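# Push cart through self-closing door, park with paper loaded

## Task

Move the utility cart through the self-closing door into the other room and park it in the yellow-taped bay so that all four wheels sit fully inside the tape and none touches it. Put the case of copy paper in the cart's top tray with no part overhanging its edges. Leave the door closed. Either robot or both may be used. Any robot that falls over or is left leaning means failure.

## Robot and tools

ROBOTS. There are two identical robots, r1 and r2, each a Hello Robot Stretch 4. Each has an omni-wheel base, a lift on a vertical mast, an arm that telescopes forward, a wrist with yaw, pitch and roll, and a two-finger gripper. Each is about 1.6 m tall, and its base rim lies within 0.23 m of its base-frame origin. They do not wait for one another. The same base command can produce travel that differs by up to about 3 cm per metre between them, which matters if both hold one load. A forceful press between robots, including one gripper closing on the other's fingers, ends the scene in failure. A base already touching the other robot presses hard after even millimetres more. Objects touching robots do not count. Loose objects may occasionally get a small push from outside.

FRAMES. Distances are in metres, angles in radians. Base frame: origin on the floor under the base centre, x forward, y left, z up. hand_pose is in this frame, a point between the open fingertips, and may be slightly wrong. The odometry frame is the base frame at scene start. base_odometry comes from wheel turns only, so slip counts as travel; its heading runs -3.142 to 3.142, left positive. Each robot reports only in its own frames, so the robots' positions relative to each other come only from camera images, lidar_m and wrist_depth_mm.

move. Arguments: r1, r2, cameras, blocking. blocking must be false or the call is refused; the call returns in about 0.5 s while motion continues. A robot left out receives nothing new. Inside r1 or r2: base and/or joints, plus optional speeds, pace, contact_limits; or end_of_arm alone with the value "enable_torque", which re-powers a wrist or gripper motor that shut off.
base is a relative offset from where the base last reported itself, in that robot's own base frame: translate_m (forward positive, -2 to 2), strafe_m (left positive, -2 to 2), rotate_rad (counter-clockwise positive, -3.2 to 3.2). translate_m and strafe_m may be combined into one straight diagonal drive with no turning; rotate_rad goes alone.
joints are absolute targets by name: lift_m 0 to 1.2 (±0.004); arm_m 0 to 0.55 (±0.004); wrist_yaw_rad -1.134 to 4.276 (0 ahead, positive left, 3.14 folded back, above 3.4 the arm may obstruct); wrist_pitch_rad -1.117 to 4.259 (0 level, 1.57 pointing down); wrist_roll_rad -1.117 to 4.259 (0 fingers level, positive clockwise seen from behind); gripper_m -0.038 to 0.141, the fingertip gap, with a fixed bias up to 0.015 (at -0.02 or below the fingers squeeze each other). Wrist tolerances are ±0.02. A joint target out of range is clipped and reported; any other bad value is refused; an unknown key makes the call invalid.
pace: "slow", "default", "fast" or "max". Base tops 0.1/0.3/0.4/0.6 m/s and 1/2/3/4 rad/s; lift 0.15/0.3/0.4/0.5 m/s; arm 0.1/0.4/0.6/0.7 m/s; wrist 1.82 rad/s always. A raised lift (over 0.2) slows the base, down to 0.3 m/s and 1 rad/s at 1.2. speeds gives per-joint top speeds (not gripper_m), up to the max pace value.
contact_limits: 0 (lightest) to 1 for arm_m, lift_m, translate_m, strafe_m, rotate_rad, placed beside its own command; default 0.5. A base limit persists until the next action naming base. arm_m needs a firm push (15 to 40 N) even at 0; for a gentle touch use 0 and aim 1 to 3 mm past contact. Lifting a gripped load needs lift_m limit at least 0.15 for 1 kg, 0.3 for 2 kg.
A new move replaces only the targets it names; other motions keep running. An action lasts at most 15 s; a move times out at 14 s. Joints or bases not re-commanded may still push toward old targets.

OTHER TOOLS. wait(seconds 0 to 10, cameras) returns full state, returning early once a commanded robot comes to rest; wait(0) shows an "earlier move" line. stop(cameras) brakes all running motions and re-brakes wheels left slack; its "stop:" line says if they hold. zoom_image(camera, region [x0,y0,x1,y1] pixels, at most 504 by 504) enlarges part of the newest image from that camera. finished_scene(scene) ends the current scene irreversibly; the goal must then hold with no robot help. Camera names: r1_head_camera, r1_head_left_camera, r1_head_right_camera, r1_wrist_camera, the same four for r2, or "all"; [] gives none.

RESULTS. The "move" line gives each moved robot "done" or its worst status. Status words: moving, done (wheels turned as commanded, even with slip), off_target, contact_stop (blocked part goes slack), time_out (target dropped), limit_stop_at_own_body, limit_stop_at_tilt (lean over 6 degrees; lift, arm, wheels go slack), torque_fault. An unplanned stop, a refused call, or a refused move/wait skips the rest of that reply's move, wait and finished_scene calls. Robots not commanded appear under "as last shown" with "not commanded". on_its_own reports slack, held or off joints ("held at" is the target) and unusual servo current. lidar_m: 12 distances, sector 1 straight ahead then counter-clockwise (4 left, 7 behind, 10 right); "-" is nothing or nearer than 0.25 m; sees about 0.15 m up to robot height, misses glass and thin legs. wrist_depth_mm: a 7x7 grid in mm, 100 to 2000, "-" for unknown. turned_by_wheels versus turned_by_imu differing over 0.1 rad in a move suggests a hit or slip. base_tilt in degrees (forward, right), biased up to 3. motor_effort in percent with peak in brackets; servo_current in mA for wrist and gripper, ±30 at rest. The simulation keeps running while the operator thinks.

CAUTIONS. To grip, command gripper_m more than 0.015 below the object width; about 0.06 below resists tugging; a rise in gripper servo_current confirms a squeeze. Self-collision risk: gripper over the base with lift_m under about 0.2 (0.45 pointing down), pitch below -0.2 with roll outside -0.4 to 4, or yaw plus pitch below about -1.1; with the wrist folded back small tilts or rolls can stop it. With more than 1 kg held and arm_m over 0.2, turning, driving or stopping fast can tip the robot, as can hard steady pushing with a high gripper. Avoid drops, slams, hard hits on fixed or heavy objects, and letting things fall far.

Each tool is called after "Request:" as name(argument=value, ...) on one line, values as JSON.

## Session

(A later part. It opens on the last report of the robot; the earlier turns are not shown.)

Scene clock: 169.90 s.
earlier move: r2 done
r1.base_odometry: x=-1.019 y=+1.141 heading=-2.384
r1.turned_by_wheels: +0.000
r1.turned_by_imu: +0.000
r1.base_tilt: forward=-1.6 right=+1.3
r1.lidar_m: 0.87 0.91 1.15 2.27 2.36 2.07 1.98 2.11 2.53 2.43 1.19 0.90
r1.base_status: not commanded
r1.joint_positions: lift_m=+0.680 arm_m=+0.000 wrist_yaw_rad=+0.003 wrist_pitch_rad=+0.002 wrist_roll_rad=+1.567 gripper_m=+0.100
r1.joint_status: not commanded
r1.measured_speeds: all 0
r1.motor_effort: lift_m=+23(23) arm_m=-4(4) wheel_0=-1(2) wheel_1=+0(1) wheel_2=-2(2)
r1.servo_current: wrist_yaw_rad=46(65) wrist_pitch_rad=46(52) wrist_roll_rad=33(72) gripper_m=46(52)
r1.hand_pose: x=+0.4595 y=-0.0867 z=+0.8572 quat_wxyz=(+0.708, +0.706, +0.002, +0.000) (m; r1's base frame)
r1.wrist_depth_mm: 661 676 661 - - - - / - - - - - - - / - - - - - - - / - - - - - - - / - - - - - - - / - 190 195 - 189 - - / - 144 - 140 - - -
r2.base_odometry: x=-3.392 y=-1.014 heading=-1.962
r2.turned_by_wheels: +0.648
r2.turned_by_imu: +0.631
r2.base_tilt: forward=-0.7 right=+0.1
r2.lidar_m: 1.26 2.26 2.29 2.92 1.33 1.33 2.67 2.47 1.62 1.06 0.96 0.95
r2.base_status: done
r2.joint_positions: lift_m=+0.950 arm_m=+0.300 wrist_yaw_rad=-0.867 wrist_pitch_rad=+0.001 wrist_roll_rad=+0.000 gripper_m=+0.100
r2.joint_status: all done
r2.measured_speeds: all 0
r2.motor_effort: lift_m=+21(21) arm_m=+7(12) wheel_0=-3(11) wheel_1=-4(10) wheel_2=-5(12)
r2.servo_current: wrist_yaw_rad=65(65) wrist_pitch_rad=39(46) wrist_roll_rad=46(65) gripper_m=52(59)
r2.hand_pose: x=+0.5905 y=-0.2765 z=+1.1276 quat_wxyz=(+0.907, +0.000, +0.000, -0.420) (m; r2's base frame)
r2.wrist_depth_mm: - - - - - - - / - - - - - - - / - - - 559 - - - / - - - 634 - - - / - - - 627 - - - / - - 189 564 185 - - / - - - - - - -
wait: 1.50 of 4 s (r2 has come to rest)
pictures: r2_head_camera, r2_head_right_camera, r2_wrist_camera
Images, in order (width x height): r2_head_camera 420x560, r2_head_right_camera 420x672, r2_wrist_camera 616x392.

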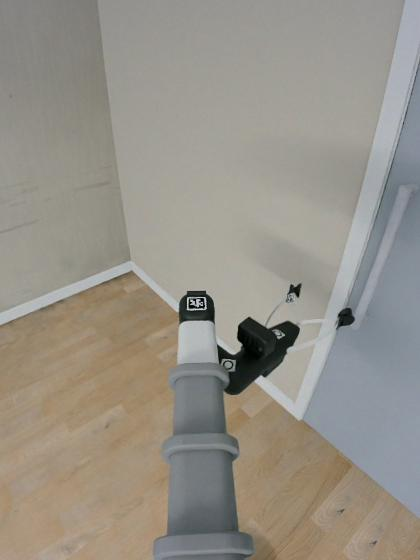

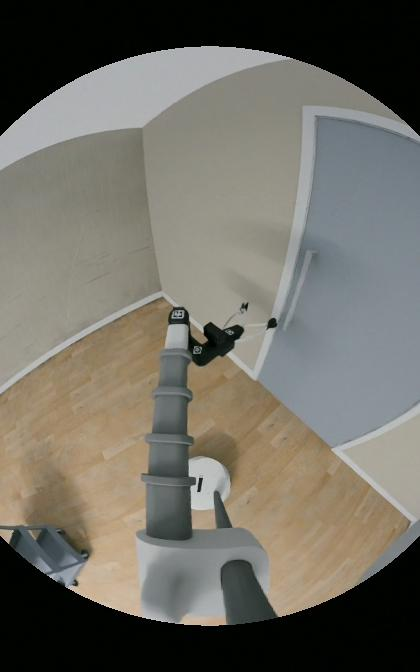

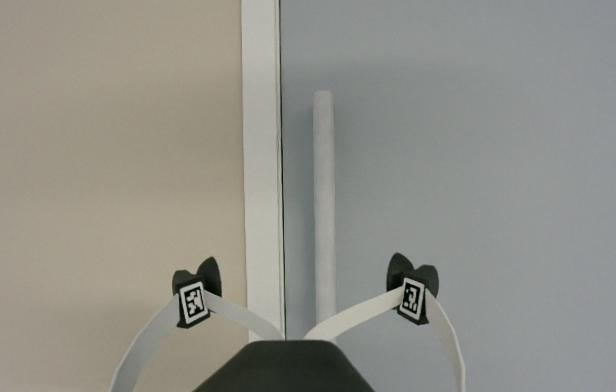

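Request:
move(r2={"base":{"translate_m":0.175,"strafe_m":-0.245},"pace":"slow","contact_limits":{"translate_m":0.2}}, blocking=false, cameras=[])

Request:
wait(seconds=5, cameras=["r2_head_camera","r2_wrist_camera"])

Scene clock: 182.03 s.
move: r2 moving
r1: as last shown
r1.lidar_m: 0.86 0.89 1.12 2.30 2.38 2.07 1.97 2.07 2.52 2.42 1.15 0.90
r1.motor_effort: lift_m=+23(23) arm_m=-4(4) wheel_0=-2(2) wheel_1=+0(0) wheel_2=-2(2)
r1.servo_current: wrist_yaw_rad=59(59) wrist_pitch_rad=46(52) wrist_roll_rad=59(59) gripper_m=46(46)
r1.wrist_depth_mm: 654 661 676 - - - - / - - - - - - - / - - - - - - - / - - - - - - - / - - - - - - - / - 190 195 - 189 - - / - 144 - 140 - - -
r2.base_odometry: x=-3.405 y=-1.017 heading=-1.963
r2.turned_by_wheels: -0.001
r2.turned_by_imu: +0.000
r2.base_tilt: forward=-0.7 right=+0.1
r2.lidar_m: 1.24 2.26 2.29 2.93 1.35 1.36 2.70 2.47 1.61 1.05 0.96 0.95
r2.base_status: translate_m moving; strafe_m moving
r2.joint_positions: lift_m=+0.950 arm_m=+0.300 wrist_yaw_rad=-0.867 wrist_pitch_rad=+0.001 wrist_roll_rad=+0.000 gripper_m=+0.100
r2.joint_status: not commanded
r2.measured_speeds: translate_m=+0.029 strafe_m=-0.039 rotate_rad=+0.001 lift_m=+0.000 arm_m=+0.000 wrist_yaw_rad=+0.000 wrist_pitch_rad=+0.000 wrist_roll_rad=+0.000
r2.motor_effort: lift_m=+21(21) arm_m=+7(8) wheel_0=+8(9) wheel_1=-4(6) wheel_2=-6(8)
r2.servo_current: wrist_yaw_rad=52(59) wrist_pitch_rad=46(46) wrist_roll_rad=59(59) gripper_m=52(59)
r2.contact_limits: translate_m 0.2
r2.hand_pose: x=+0.5905 y=-0.2765 z=+1.1276 quat_wxyz=(+0.907, +0.000, +0.000, -0.420) (m; r2's base frame)
r2.wrist_depth_mm: - - - - - - - / - - - - - - - / - - - 549 - - - / - - - 549 - - - / - - - 554 - - - / - - 188 554 185 - - / - - - - - - -
pictures: none
No camera images: "cameras" was empty.

Scene clock: 185.83 s.
earlier move: r2 done
r1.base_odometry: x=-1.019 y=+1.141 heading=-2.384
r1.turned_by_wheels: +0.000
r1.turned_by_imu: +0.000
r1.base_tilt: forward=-1.5 right=+1.3
r1.lidar_m: 0.86 0.88 1.14 2.29 2.37 2.04 1.99 2.10 2.54 2.40 1.14 0.89
r1.base_status: not commanded
r1.joint_positions: lift_m=+0.680 arm_m=+0.000 wrist_yaw_rad=+0.003 wrist_pitch_rad=+0.002 wrist_roll_rad=+1.567 gripper_m=+0.100
r1.joint_status: not commanded
r1.measured_speeds: all 0
r1.motor_effort: lift_m=+23(23) arm_m=-4(4) wheel_0=-1(2) wheel_1=+0(1) wheel_2=-2(2)
r1.servo_current: wrist_yaw_rad=39(78) wrist_pitch_rad=39(52) wrist_roll_rad=39(72) gripper_m=39(52)
r1.hand_pose: x=+0.4595 y=-0.0867 z=+0.8572 quat_wxyz=(+0.708, +0.706, +0.002, +0.000) (m; r1's base frame)
r1.wrist_depth_mm: 668 668 668 - - - - / - - - - - - - / - - - - - - - / - - - - - - - / - - - - - - - / - 190 196 - 189 - - / - 144 - 141 - - -
r2.base_odometry: x=-3.686 y=-1.082 heading=-1.963
r2.turned_by_wheels: +0.000
r2.turned_by_imu: +0.001
r2.base_tilt: forward=-0.7 right=+0.1
r2.lidar_m: 0.86 1.85 2.28 2.93 1.65 1.81 2.71 2.47 1.15 0.74 0.66 0.68
r2.base_status: done
r2.joint_positions: lift_m=+0.950 arm_m=+0.300 wrist_yaw_rad=-0.867 wrist_pitch_rad=+0.001 wrist_roll_rad=+0.000 gripper_m=+0.100
r2.joint_status: not commanded
r2.measured_speeds: all 0
r2.motor_effort: lift_m=+21(21) arm_m=+7(8) wheel_0=+4(12) wheel_1=-4(8) wheel_2=-5(10)
r2.servo_current: wrist_yaw_rad=52(59) wrist_pitch_rad=39(46) wrist_roll_rad=46(59) gripper_m=52(59)
r2.contact_limits: translate_m 0.2
r2.hand_pose: x=+0.5905 y=-0.2765 z=+1.1276 quat_wxyz=(+0.907, +0.000, +0.000, -0.420) (m; r2's base frame)
r2.wrist_depth_mm: 357 347 338 262 325 319 312 / 359 351 338 264 327 320 314 / 359 351 342 266 329 322 315 / 362 357 343 336 330 324 319 / 364 357 347 338 332 324 319 / 368 359 198 263 197 324 320 / 370 362 343 - 334 329 322
wait: 3.80 of 5 s (r2 has come to rest)
pictures: r2_head_camera, r2_wrist_camera
Images, in order (width x height): r2_head_camera 420x560, r2_wrist_camera 616x392.

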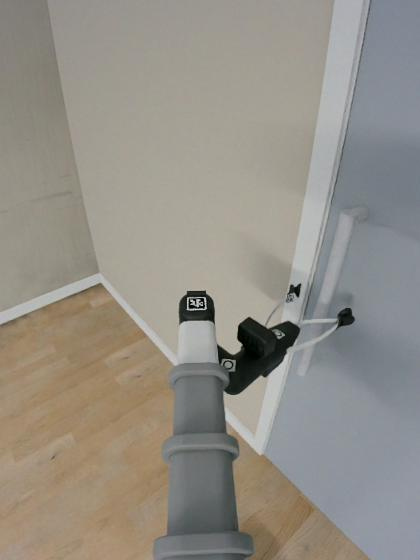

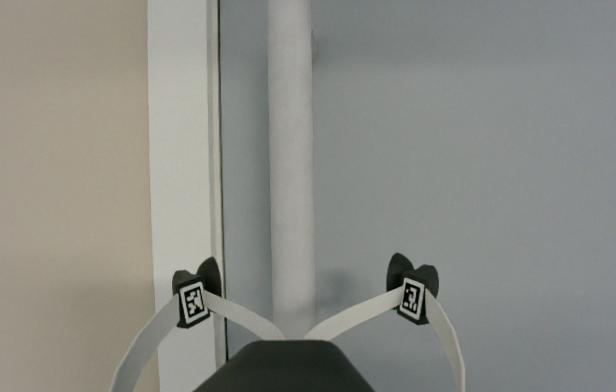

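Request:
move(r2={"base":{"translate_m":0.051,"strafe_m":-0.057},"pace":"slow","contact_limits":{"translate_m":0.15}}, blocking=false, cameras=[])

Request:
wait(seconds=2, cameras=[])

Request:
move(r2={"joints":{"gripper_m":-0.03}}, blocking=false, cameras=[])

Request:
wait(seconds=2.5, cameras=["r2_head_camera","r2_wrist_camera"])

Scene clock: 194.53 s.
move: r2 moving
r1: as last shown
r1.base_tilt: forward=-1.6 right=+1.3
r1.lidar_m: 0.86 0.90 1.13 2.29 2.42 2.06 1.99 2.07 2.52 2.42 1.13 0.91
r1.motor_effort: lift_m=+23(23) arm_m=-4(4) wheel_0=-1(2) wheel_1=+0(0) wheel_2=-2(2)
r1.servo_current: wrist_yaw_rad=52(65) wrist_pitch_rad=46(52) wrist_roll_rad=13(65) gripper_m=39(46)
r1.wrist_depth_mm: 661 661 668 - - - - / - - - - - - - / - - - - - - - / - - - - - - - / - - - - - - - / - 190 196 - 190 - - / - 144 - 141 - - -
r2.base_odometry: x=-3.698 y=-1.086 heading=-1.964
r2.turned_by_wheels: -0.001
r2.turned_by_imu: +0.000
r2.base_tilt: forward=-0.6 right=+0.1
r2.lidar_m: 0.84 1.82 2.31 2.92 1.62 1.80 2.71 2.47 1.11 0.71 0.66 0.64
r2.base_status: translate_m moving; strafe_m moving
r2.joint_positions: lift_m=+0.950 arm_m=+0.300 wrist_yaw_rad=-0.867 wrist_pitch_rad=+0.001 wrist_roll_rad=+0.000 gripper_m=+0.100
r2.joint_status: not commanded
r2.measured_speeds: translate_m=+0.034 strafe_m=-0.037 rotate_rad=+0.000 lift_m=+0.000 arm_m=+0.000 wrist_yaw_rad=+0.000 wrist_pitch_rad=+0.000 wrist_roll_rad=+0.000
r2.motor_effort: lift_m=+21(21) arm_m=+8(8) wheel_0=+8(10) wheel_1=-6(7) wheel_2=-11(11)
r2.servo_current: wrist_yaw_rad=52(59) wrist_pitch_rad=33(46) wrist_roll_rad=52(52) gripper_m=52(59)
r2.contact_limits: translate_m 0.15
r2.hand_pose: x=+0.5905 y=-0.2765 z=+1.1276 quat_wxyz=(+0.907, +0.000, +0.000, -0.420) (m; r2's base frame)
r2.wrist_depth_mm: 347 336 327 252 315 307 301 / 349 340 329 250 315 309 304 / 351 342 330 252 319 310 304 / 351 343 332 253 320 312 307 / 351 343 334 257 322 314 309 / 355 345 197 254 195 315 310 / 357 351 332 - 325 319 310
pictures: none
No camera images: "cameras" was empty.

Scene clock: 196.03 s.
earlier move: r2 done
r1.base_odometry: x=-1.019 y=+1.141 heading=-2.384
r1.turned_by_wheels: +0.000
r1.turned_by_imu: +0.000
r1.base_tilt: forward=-1.6 right=+1.3
r1.lidar_m: 0.86 0.89 1.15 2.30 2.40 2.06 1.96 2.11 2.52 2.41 1.15 0.90
r1.base_status: not commanded
r1.joint_positions: lift_m=+0.680 arm_m=+0.000 wrist_yaw_rad=+0.003 wrist_pitch_rad=+0.002 wrist_roll_rad=+1.567 gripper_m=+0.100
r1.joint_status: not commanded
r1.measured_speeds: all 0
r1.motor_effort: lift_m=+23(23) arm_m=-4(4) wheel_0=-1(2) wheel_1=+0(1) wheel_2=-2(2)
r1.servo_current: wrist_yaw_rad=39(72) wrist_pitch_rad=39(52) wrist_roll_rad=52(65) gripper_m=39(52)
r1.hand_pose: x=+0.4595 y=-0.0867 z=+0.8572 quat_wxyz=(+0.708, +0.706, +0.002, +0.000) (m; r1's base frame)
r1.wrist_depth_mm: 668 661 661 - - - - / - - - - - - - / - - - - - - - / - - - - - - - / - - - - - - - / - 190 195 - 189 - - / - 144 - 140 - - -
r2.base_odometry: x=-3.758 y=-1.107 heading=-1.963
r2.turned_by_wheels: +0.000
r2.turned_by_imu: +0.001
r2.base_tilt: forward=-0.7 right=+0.0
r2.lidar_m: 0.79 1.64 2.29 2.88 1.71 1.90 2.71 2.48 1.02 0.66 0.60 0.60
r2.base_status: done
r2.joint_positions: lift_m=+0.950 arm_m=+0.300 wrist_yaw_rad=-0.867 wrist_pitch_rad=+0.001 wrist_roll_rad=+0.000 gripper_m=+0.100
r2.joint_status: not commanded
r2.measured_speeds: all 0
r2.motor_effort: lift_m=+21(21) arm_m=+7(8) wheel_0=+3(10) wheel_1=-4(7) wheel_2=-5(11)
r2.servo_current: wrist_yaw_rad=46(59) wrist_pitch_rad=39(46) wrist_roll_rad=39(59) gripper_m=52(59)
r2.contact_limits: translate_m 0.15
r2.hand_pose: x=+0.5905 y=-0.2765 z=+1.1276 quat_wxyz=(+0.907, +0.000, +0.000, -0.420) (m; r2's base frame)
r2.wrist_depth_mm: 278 257 264 254 252 247 242 / 278 258 264 181 253 247 243 / 281 259 267 183 256 249 245 / 282 262 268 188 256 251 247 / 283 263 270 189 257 253 248 / 287 265 197 185 196 253 249 / 289 266 273 - 259 254 251
wait: 1.50 of 2 s (r2 has come to rest)
pictures: none
No camera images: "cameras" was empty.

Scene clock: 196.53 s.
move: r2 moving
r1: as last shown
r1.lidar_m: 0.84 0.88 1.14 2.28 2.38 2.06 1.99 2.09 2.53 2.44 1.15 0.90
r1.motor_effort: lift_m=+23(23) arm_m=-3(4) wheel_0=-1(2) wheel_1=+0(0) wheel_2=-2(2)
r1.servo_current: wrist_yaw_rad=52(65) wrist_pitch_rad=52(52) wrist_roll_rad=46(65) gripper_m=39(52)
r1.wrist_depth_mm: 654 661 668 - - - - / - - - - - - - / - - - - - - - / - - - - - - - / - - - - - - - / - 190 195 - 189 - - / - 144 - 141 - - -
r2.base_odometry: x=-3.758 y=-1.107 heading=-1.963
r2.turned_by_wheels: +0.000
r2.turned_by_imu: +0.000
r2.base_tilt: forward=-0.7 right=+0.0
r2.lidar_m: 0.77 1.65 2.29 2.90 1.68 1.90 2.69 2.48 0.97 0.65 0.59 0.60
r2.base_status: not commanded
r2.joint_positions: lift_m=+0.950 arm_m=+0.300 wrist_yaw_rad=-0.867 wrist_pitch_rad=+0.001 wrist_roll_rad=+0.000 gripper_m=+0.083
r2.joint_status: gripper_m moving
r2.measured_speeds: all 0
r2.motor_effort: lift_m=+21(21) arm_m=+7(8) wheel_0=+3(4) wheel_1=-4(4) wheel_2=-5(5)
r2.servo_current: wrist_yaw_rad=33(65) wrist_pitch_rad=39(46) wrist_roll_rad=33(59) gripper_m=117(124)
r2.contact_limits: translate_m 0.15
r2.hand_pose: x=+0.5905 y=-0.2765 z=+1.1276 quat_wxyz=(+0.907, +0.000, +0.000, -0.420) (m; r2's base frame)
r2.wrist_depth_mm: 277 257 263 255 253 247 244 / 277 258 266 182 254 248 243 / 281 260 267 182 255 249 244 / 283 260 270 189 257 251 247 / 285 263 270 189 258 252 248 / 286 264 196 186 193 254 249 / 289 268 274 - 258 253 250
pictures: none
No camera images: "cameras" was empty.

Scene clock: 198.03 s.
earlier move: r2 done
r1.base_odometry: x=-1.019 y=+1.141 heading=-2.384
r1.turned_by_wheels: +0.000
r1.turned_by_imu: +0.000
r1.base_tilt: forward=-1.6 right=+1.3
r1.lidar_m: 0.86 0.89 1.15 2.29 2.39 2.08 1.97 2.07 2.52 2.43 1.14 0.93
r1.base_status: not commanded
r1.joint_positions: lift_m=+0.680 arm_m=+0.000 wrist_yaw_rad=+0.003 wrist_pitch_rad=+0.002 wrist_roll_rad=+1.567 gripper_m=+0.100
r1.joint_status: not commanded
r1.measured_speeds: all 0
r1.motor_effort: lift_m=+23(23) arm_m=-3(4) wheel_0=-2(2) wheel_1=+0(1) wheel_2=-2(2)
r1.servo_current: wrist_yaw_rad=46(65) wrist_pitch_rad=52(52) wrist_roll_rad=59(65) gripper_m=39(52)
r1.hand_pose: x=+0.4595 y=-0.0867 z=+0.8572 quat_wxyz=(+0.708, +0.706, +0.002, +0.000) (m; r1's base frame)
r1.wrist_depth_mm: 676 676 676 - - - - / - - - - - - - / - - - - - - - / - - - - - - - / - - - - - - - / - 190 196 - 190 - - / - 143 - 141 - - -
r2.base_odometry: x=-3.758 y=-1.107 heading=-1.964
r2.turned_by_wheels: +0.000
r2.turned_by_imu: -0.005
r2.base_tilt: forward=-0.6 right=+0.1
r2.lidar_m: 0.77 1.63 2.32 2.90 1.73 1.84 2.71 2.50 0.97 0.65 0.57 0.60
r2.base_status: not commanded
r2.joint_positions: lift_m=+0.950 arm_m=+0.300 wrist_yaw_rad=-0.856 wrist_pitch_rad=+0.001 wrist_roll_rad=+0.000 gripper_m=-0.028
r2.joint_status: all done
r2.measured_speeds: all 0
r2.motor_effort: lift_m=+21(21) arm_m=-4(8) wheel_0=-11(12) wheel_1=-2(4) wheel_2=+2(5)
r2.servo_current: wrist_yaw_rad=78(91) wrist_pitch_rad=46(46) wrist_roll_rad=39(59) gripper_m=150(345)
r2.contact_limits: translate_m 0.15
r2.hand_pose: x=+0.5940 y=-0.2751 z=+1.1276 quat_wxyz=(+0.910, +0.000, +0.000, -0.415) (m; r2's base frame)
r2.wrist_depth_mm: 277 254 247 164 236 229 225 / 278 255 250 165 236 229 225 / 279 257 251 165 238 232 227 / 279 258 251 167 239 232 229 / 282 262 253 167 241 235 229 / 285 262 186 167 179 235 232 / 285 266 259 - 244 235 232
wait: 1.50 of 2.5 s (r2 has come to rest)
pictures: r2_head_camera, r2_wrist_camera
Images, in order (width x height): r2_head_camera 420x560, r2_wrist_camera 616x392.

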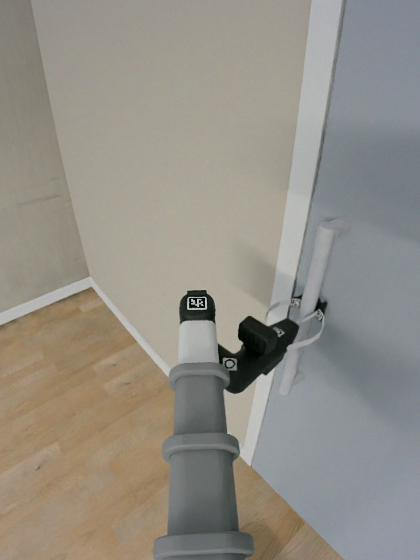

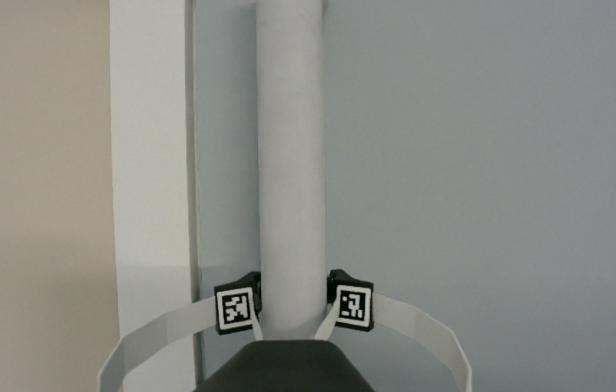

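Request:
move(r2={"base":{"translate_m":-0.272,"strafe_m":0.12},"joints":{"wrist_yaw_rad":-0.556},"speeds":{"wrist_yaw_rad":0.1},"pace":"slow","contact_limits":{"translate_m":0.6}}, blocking=false, cameras=[])

Request:
wait(seconds=5, cameras=["r2_head_camera","r2_wrist_camera"])

Scene clock: 232.47 s.
move: r2 moving
r1: as last shown
r1.lidar_m: 0.88 0.90 1.10 2.29 2.39 2.07 1.97 2.08 2.51 2.42 1.14 0.92
r1.motor_effort: lift_m=+23(23) arm_m=-4(4) wheel_0=-1(2) wheel_1=+0(1) wheel_2=-2(2)
r1.servo_current: wrist_yaw_rad=46(65) wrist_pitch_rad=39(52) wrist_roll_rad=72(72) gripper_m=39(46)
r1.wrist_depth_mm: 683 683 683 - - - - / - - - - - - - / - - - - - - - / - - - - - - - / - - - - - - - / - 189 196 - 190 - - / - 144 - 141 - - -
r2.base_odometry: x=-3.748 y=-1.098 heading=-1.965
r2.turned_by_wheels: -0.001
r2.turned_by_imu: -0.003
r2.base_tilt: forward=-0.6 right=+0.1
r2.lidar_m: 0.77 1.65 2.29 2.88 1.71 1.80 2.70 2.48 1.04 0.67 0.58 0.59
r2.base_status: translate_m moving; strafe_m moving
r2.joint_positions: lift_m=+0.950 arm_m=+0.300 wrist_yaw_rad=-0.817 wrist_pitch_rad=+0.001 wrist_roll_rad=+0.000 gripper_m=-0.028
r2.joint_status: wrist_yaw_rad moving
r2.measured_speeds: translate_m=-0.049 strafe_m=+0.020 rotate_rad=+0.003 lift_m=+0.000 arm_m=+0.000 wrist_yaw_rad=+0.091 wrist_pitch_rad=+0.000 wrist_roll_rad=+0.000
r2.motor_effort: lift_m=+21(21) arm_m=-4(4) wheel_0=-20(21) wheel_1=-8(9) wheel_2=+12(14)
r2.servo_current: wrist_yaw_rad=59(85) wrist_pitch_rad=39(39) wrist_roll_rad=52(52) gripper_m=150(156)
r2.contact_limits: translate_m 0.6
r2.hand_pose: x=+0.6047 y=-0.2700 z=+1.1276 quat_wxyz=(+0.918, +0.000, +0.000, -0.397) (m; r2's base frame)
r2.wrist_depth_mm: 293 267 249 163 235 227 222 / 293 267 252 165 236 228 224 / 294 271 252 165 236 229 224 / 297 271 254 168 238 231 225 / 298 272 255 167 240 232 227 / 301 274 183 167 179 233 228 / 306 291 268 - 241 231 229
pictures: none
No camera images: "cameras" was empty.

Scene clock: 236.13 s.
earlier move: r2 done
r1.base_odometry: x=-1.019 y=+1.141 heading=-2.384
r1.turned_by_wheels: +0.000
r1.turned_by_imu: +0.000
r1.base_tilt: forward=-1.6 right=+1.2
r1.lidar_m: 0.95 0.91 1.11 2.29 2.39 2.06 1.97 2.08 2.51 2.43 1.11 0.96
r1.base_status: not commanded
r1.joint_positions: lift_m=+0.680 arm_m=+0.000 wrist_yaw_rad=+0.003 wrist_pitch_rad=+0.002 wrist_roll_rad=+1.567 gripper_m=+0.100
r1.joint_status: not commanded
r1.measured_speeds: all 0
r1.motor_effort: lift_m=+23(23) arm_m=-4(4) wheel_0=-2(2) wheel_1=+0(1) wheel_2=-2(2)
r1.servo_current: wrist_yaw_rad=39(72) wrist_pitch_rad=39(52) wrist_roll_rad=46(72) gripper_m=46(52)
r1.hand_pose: x=+0.4595 y=-0.0867 z=+0.8572 quat_wxyz=(+0.708, +0.706, +0.002, +0.000) (m; r1's base frame)
r1.wrist_depth_mm: - - - - - 1708 1229 / - 931 931 - - - - / - - - - - - - / - - - - - - - / - - - - - - - / - 189 195 - 189 - - / - 144 - 141 - - -
r2.base_odometry: x=-3.543 y=-0.903 heading=-1.963
r2.turned_by_wheels: +0.002
r2.turned_by_imu: -0.001
r2.base_tilt: forward=-0.6 right=+0.1
r2.lidar_m: 0.68 2.27 2.43 3.05 1.45 1.85 2.55 2.33 1.44 0.91 0.68 0.66
r2.base_status: done
r2.joint_positions: lift_m=+0.950 arm_m=+0.300 wrist_yaw_rad=-0.539 wrist_pitch_rad=+0.001 wrist_roll_rad=+0.000 gripper_m=-0.028
r2.joint_status: all done
r2.measured_speeds: all 0
r2.motor_effort: lift_m=+21(21) arm_m=-4(5) wheel_0=-5(21) wheel_1=-6(9) wheel_2=+20(22)
r2.servo_current: wrist_yaw_rad=91(137) wrist_pitch_rad=39(46) wrist_roll_rad=52(65) gripper_m=137(156)
r2.contact_limits: translate_m 0.6
r2.hand_pose: x=+0.6735 y=-0.2231 z=+1.1276 quat_wxyz=(+0.964, +0.000, +0.001, -0.266) (m; r2's base frame)
r2.wrist_depth_mm: - - 249 165 232 224 217 / - - 249 166 234 225 220 / - - 251 166 234 226 221 / - - 252 167 236 228 222 / - - 256 167 237 229 224 / - - 181 168 182 230 224 / - - - - 238 229 225
wait: 3.67 of 5 s (r2 has come to rest)
pictures: r2_head_camera, r2_wrist_camera
Images, in order (width x height): r2_head_camera 420x560, r2_wrist_camera 616x392.

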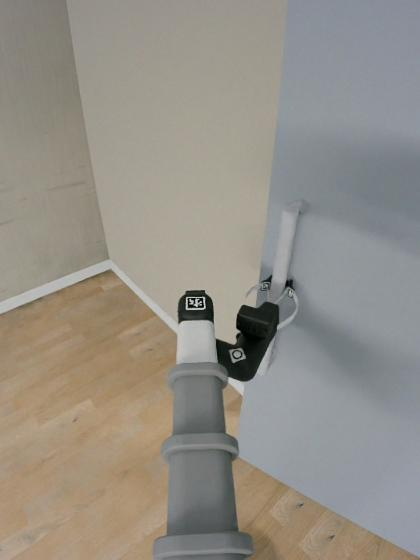

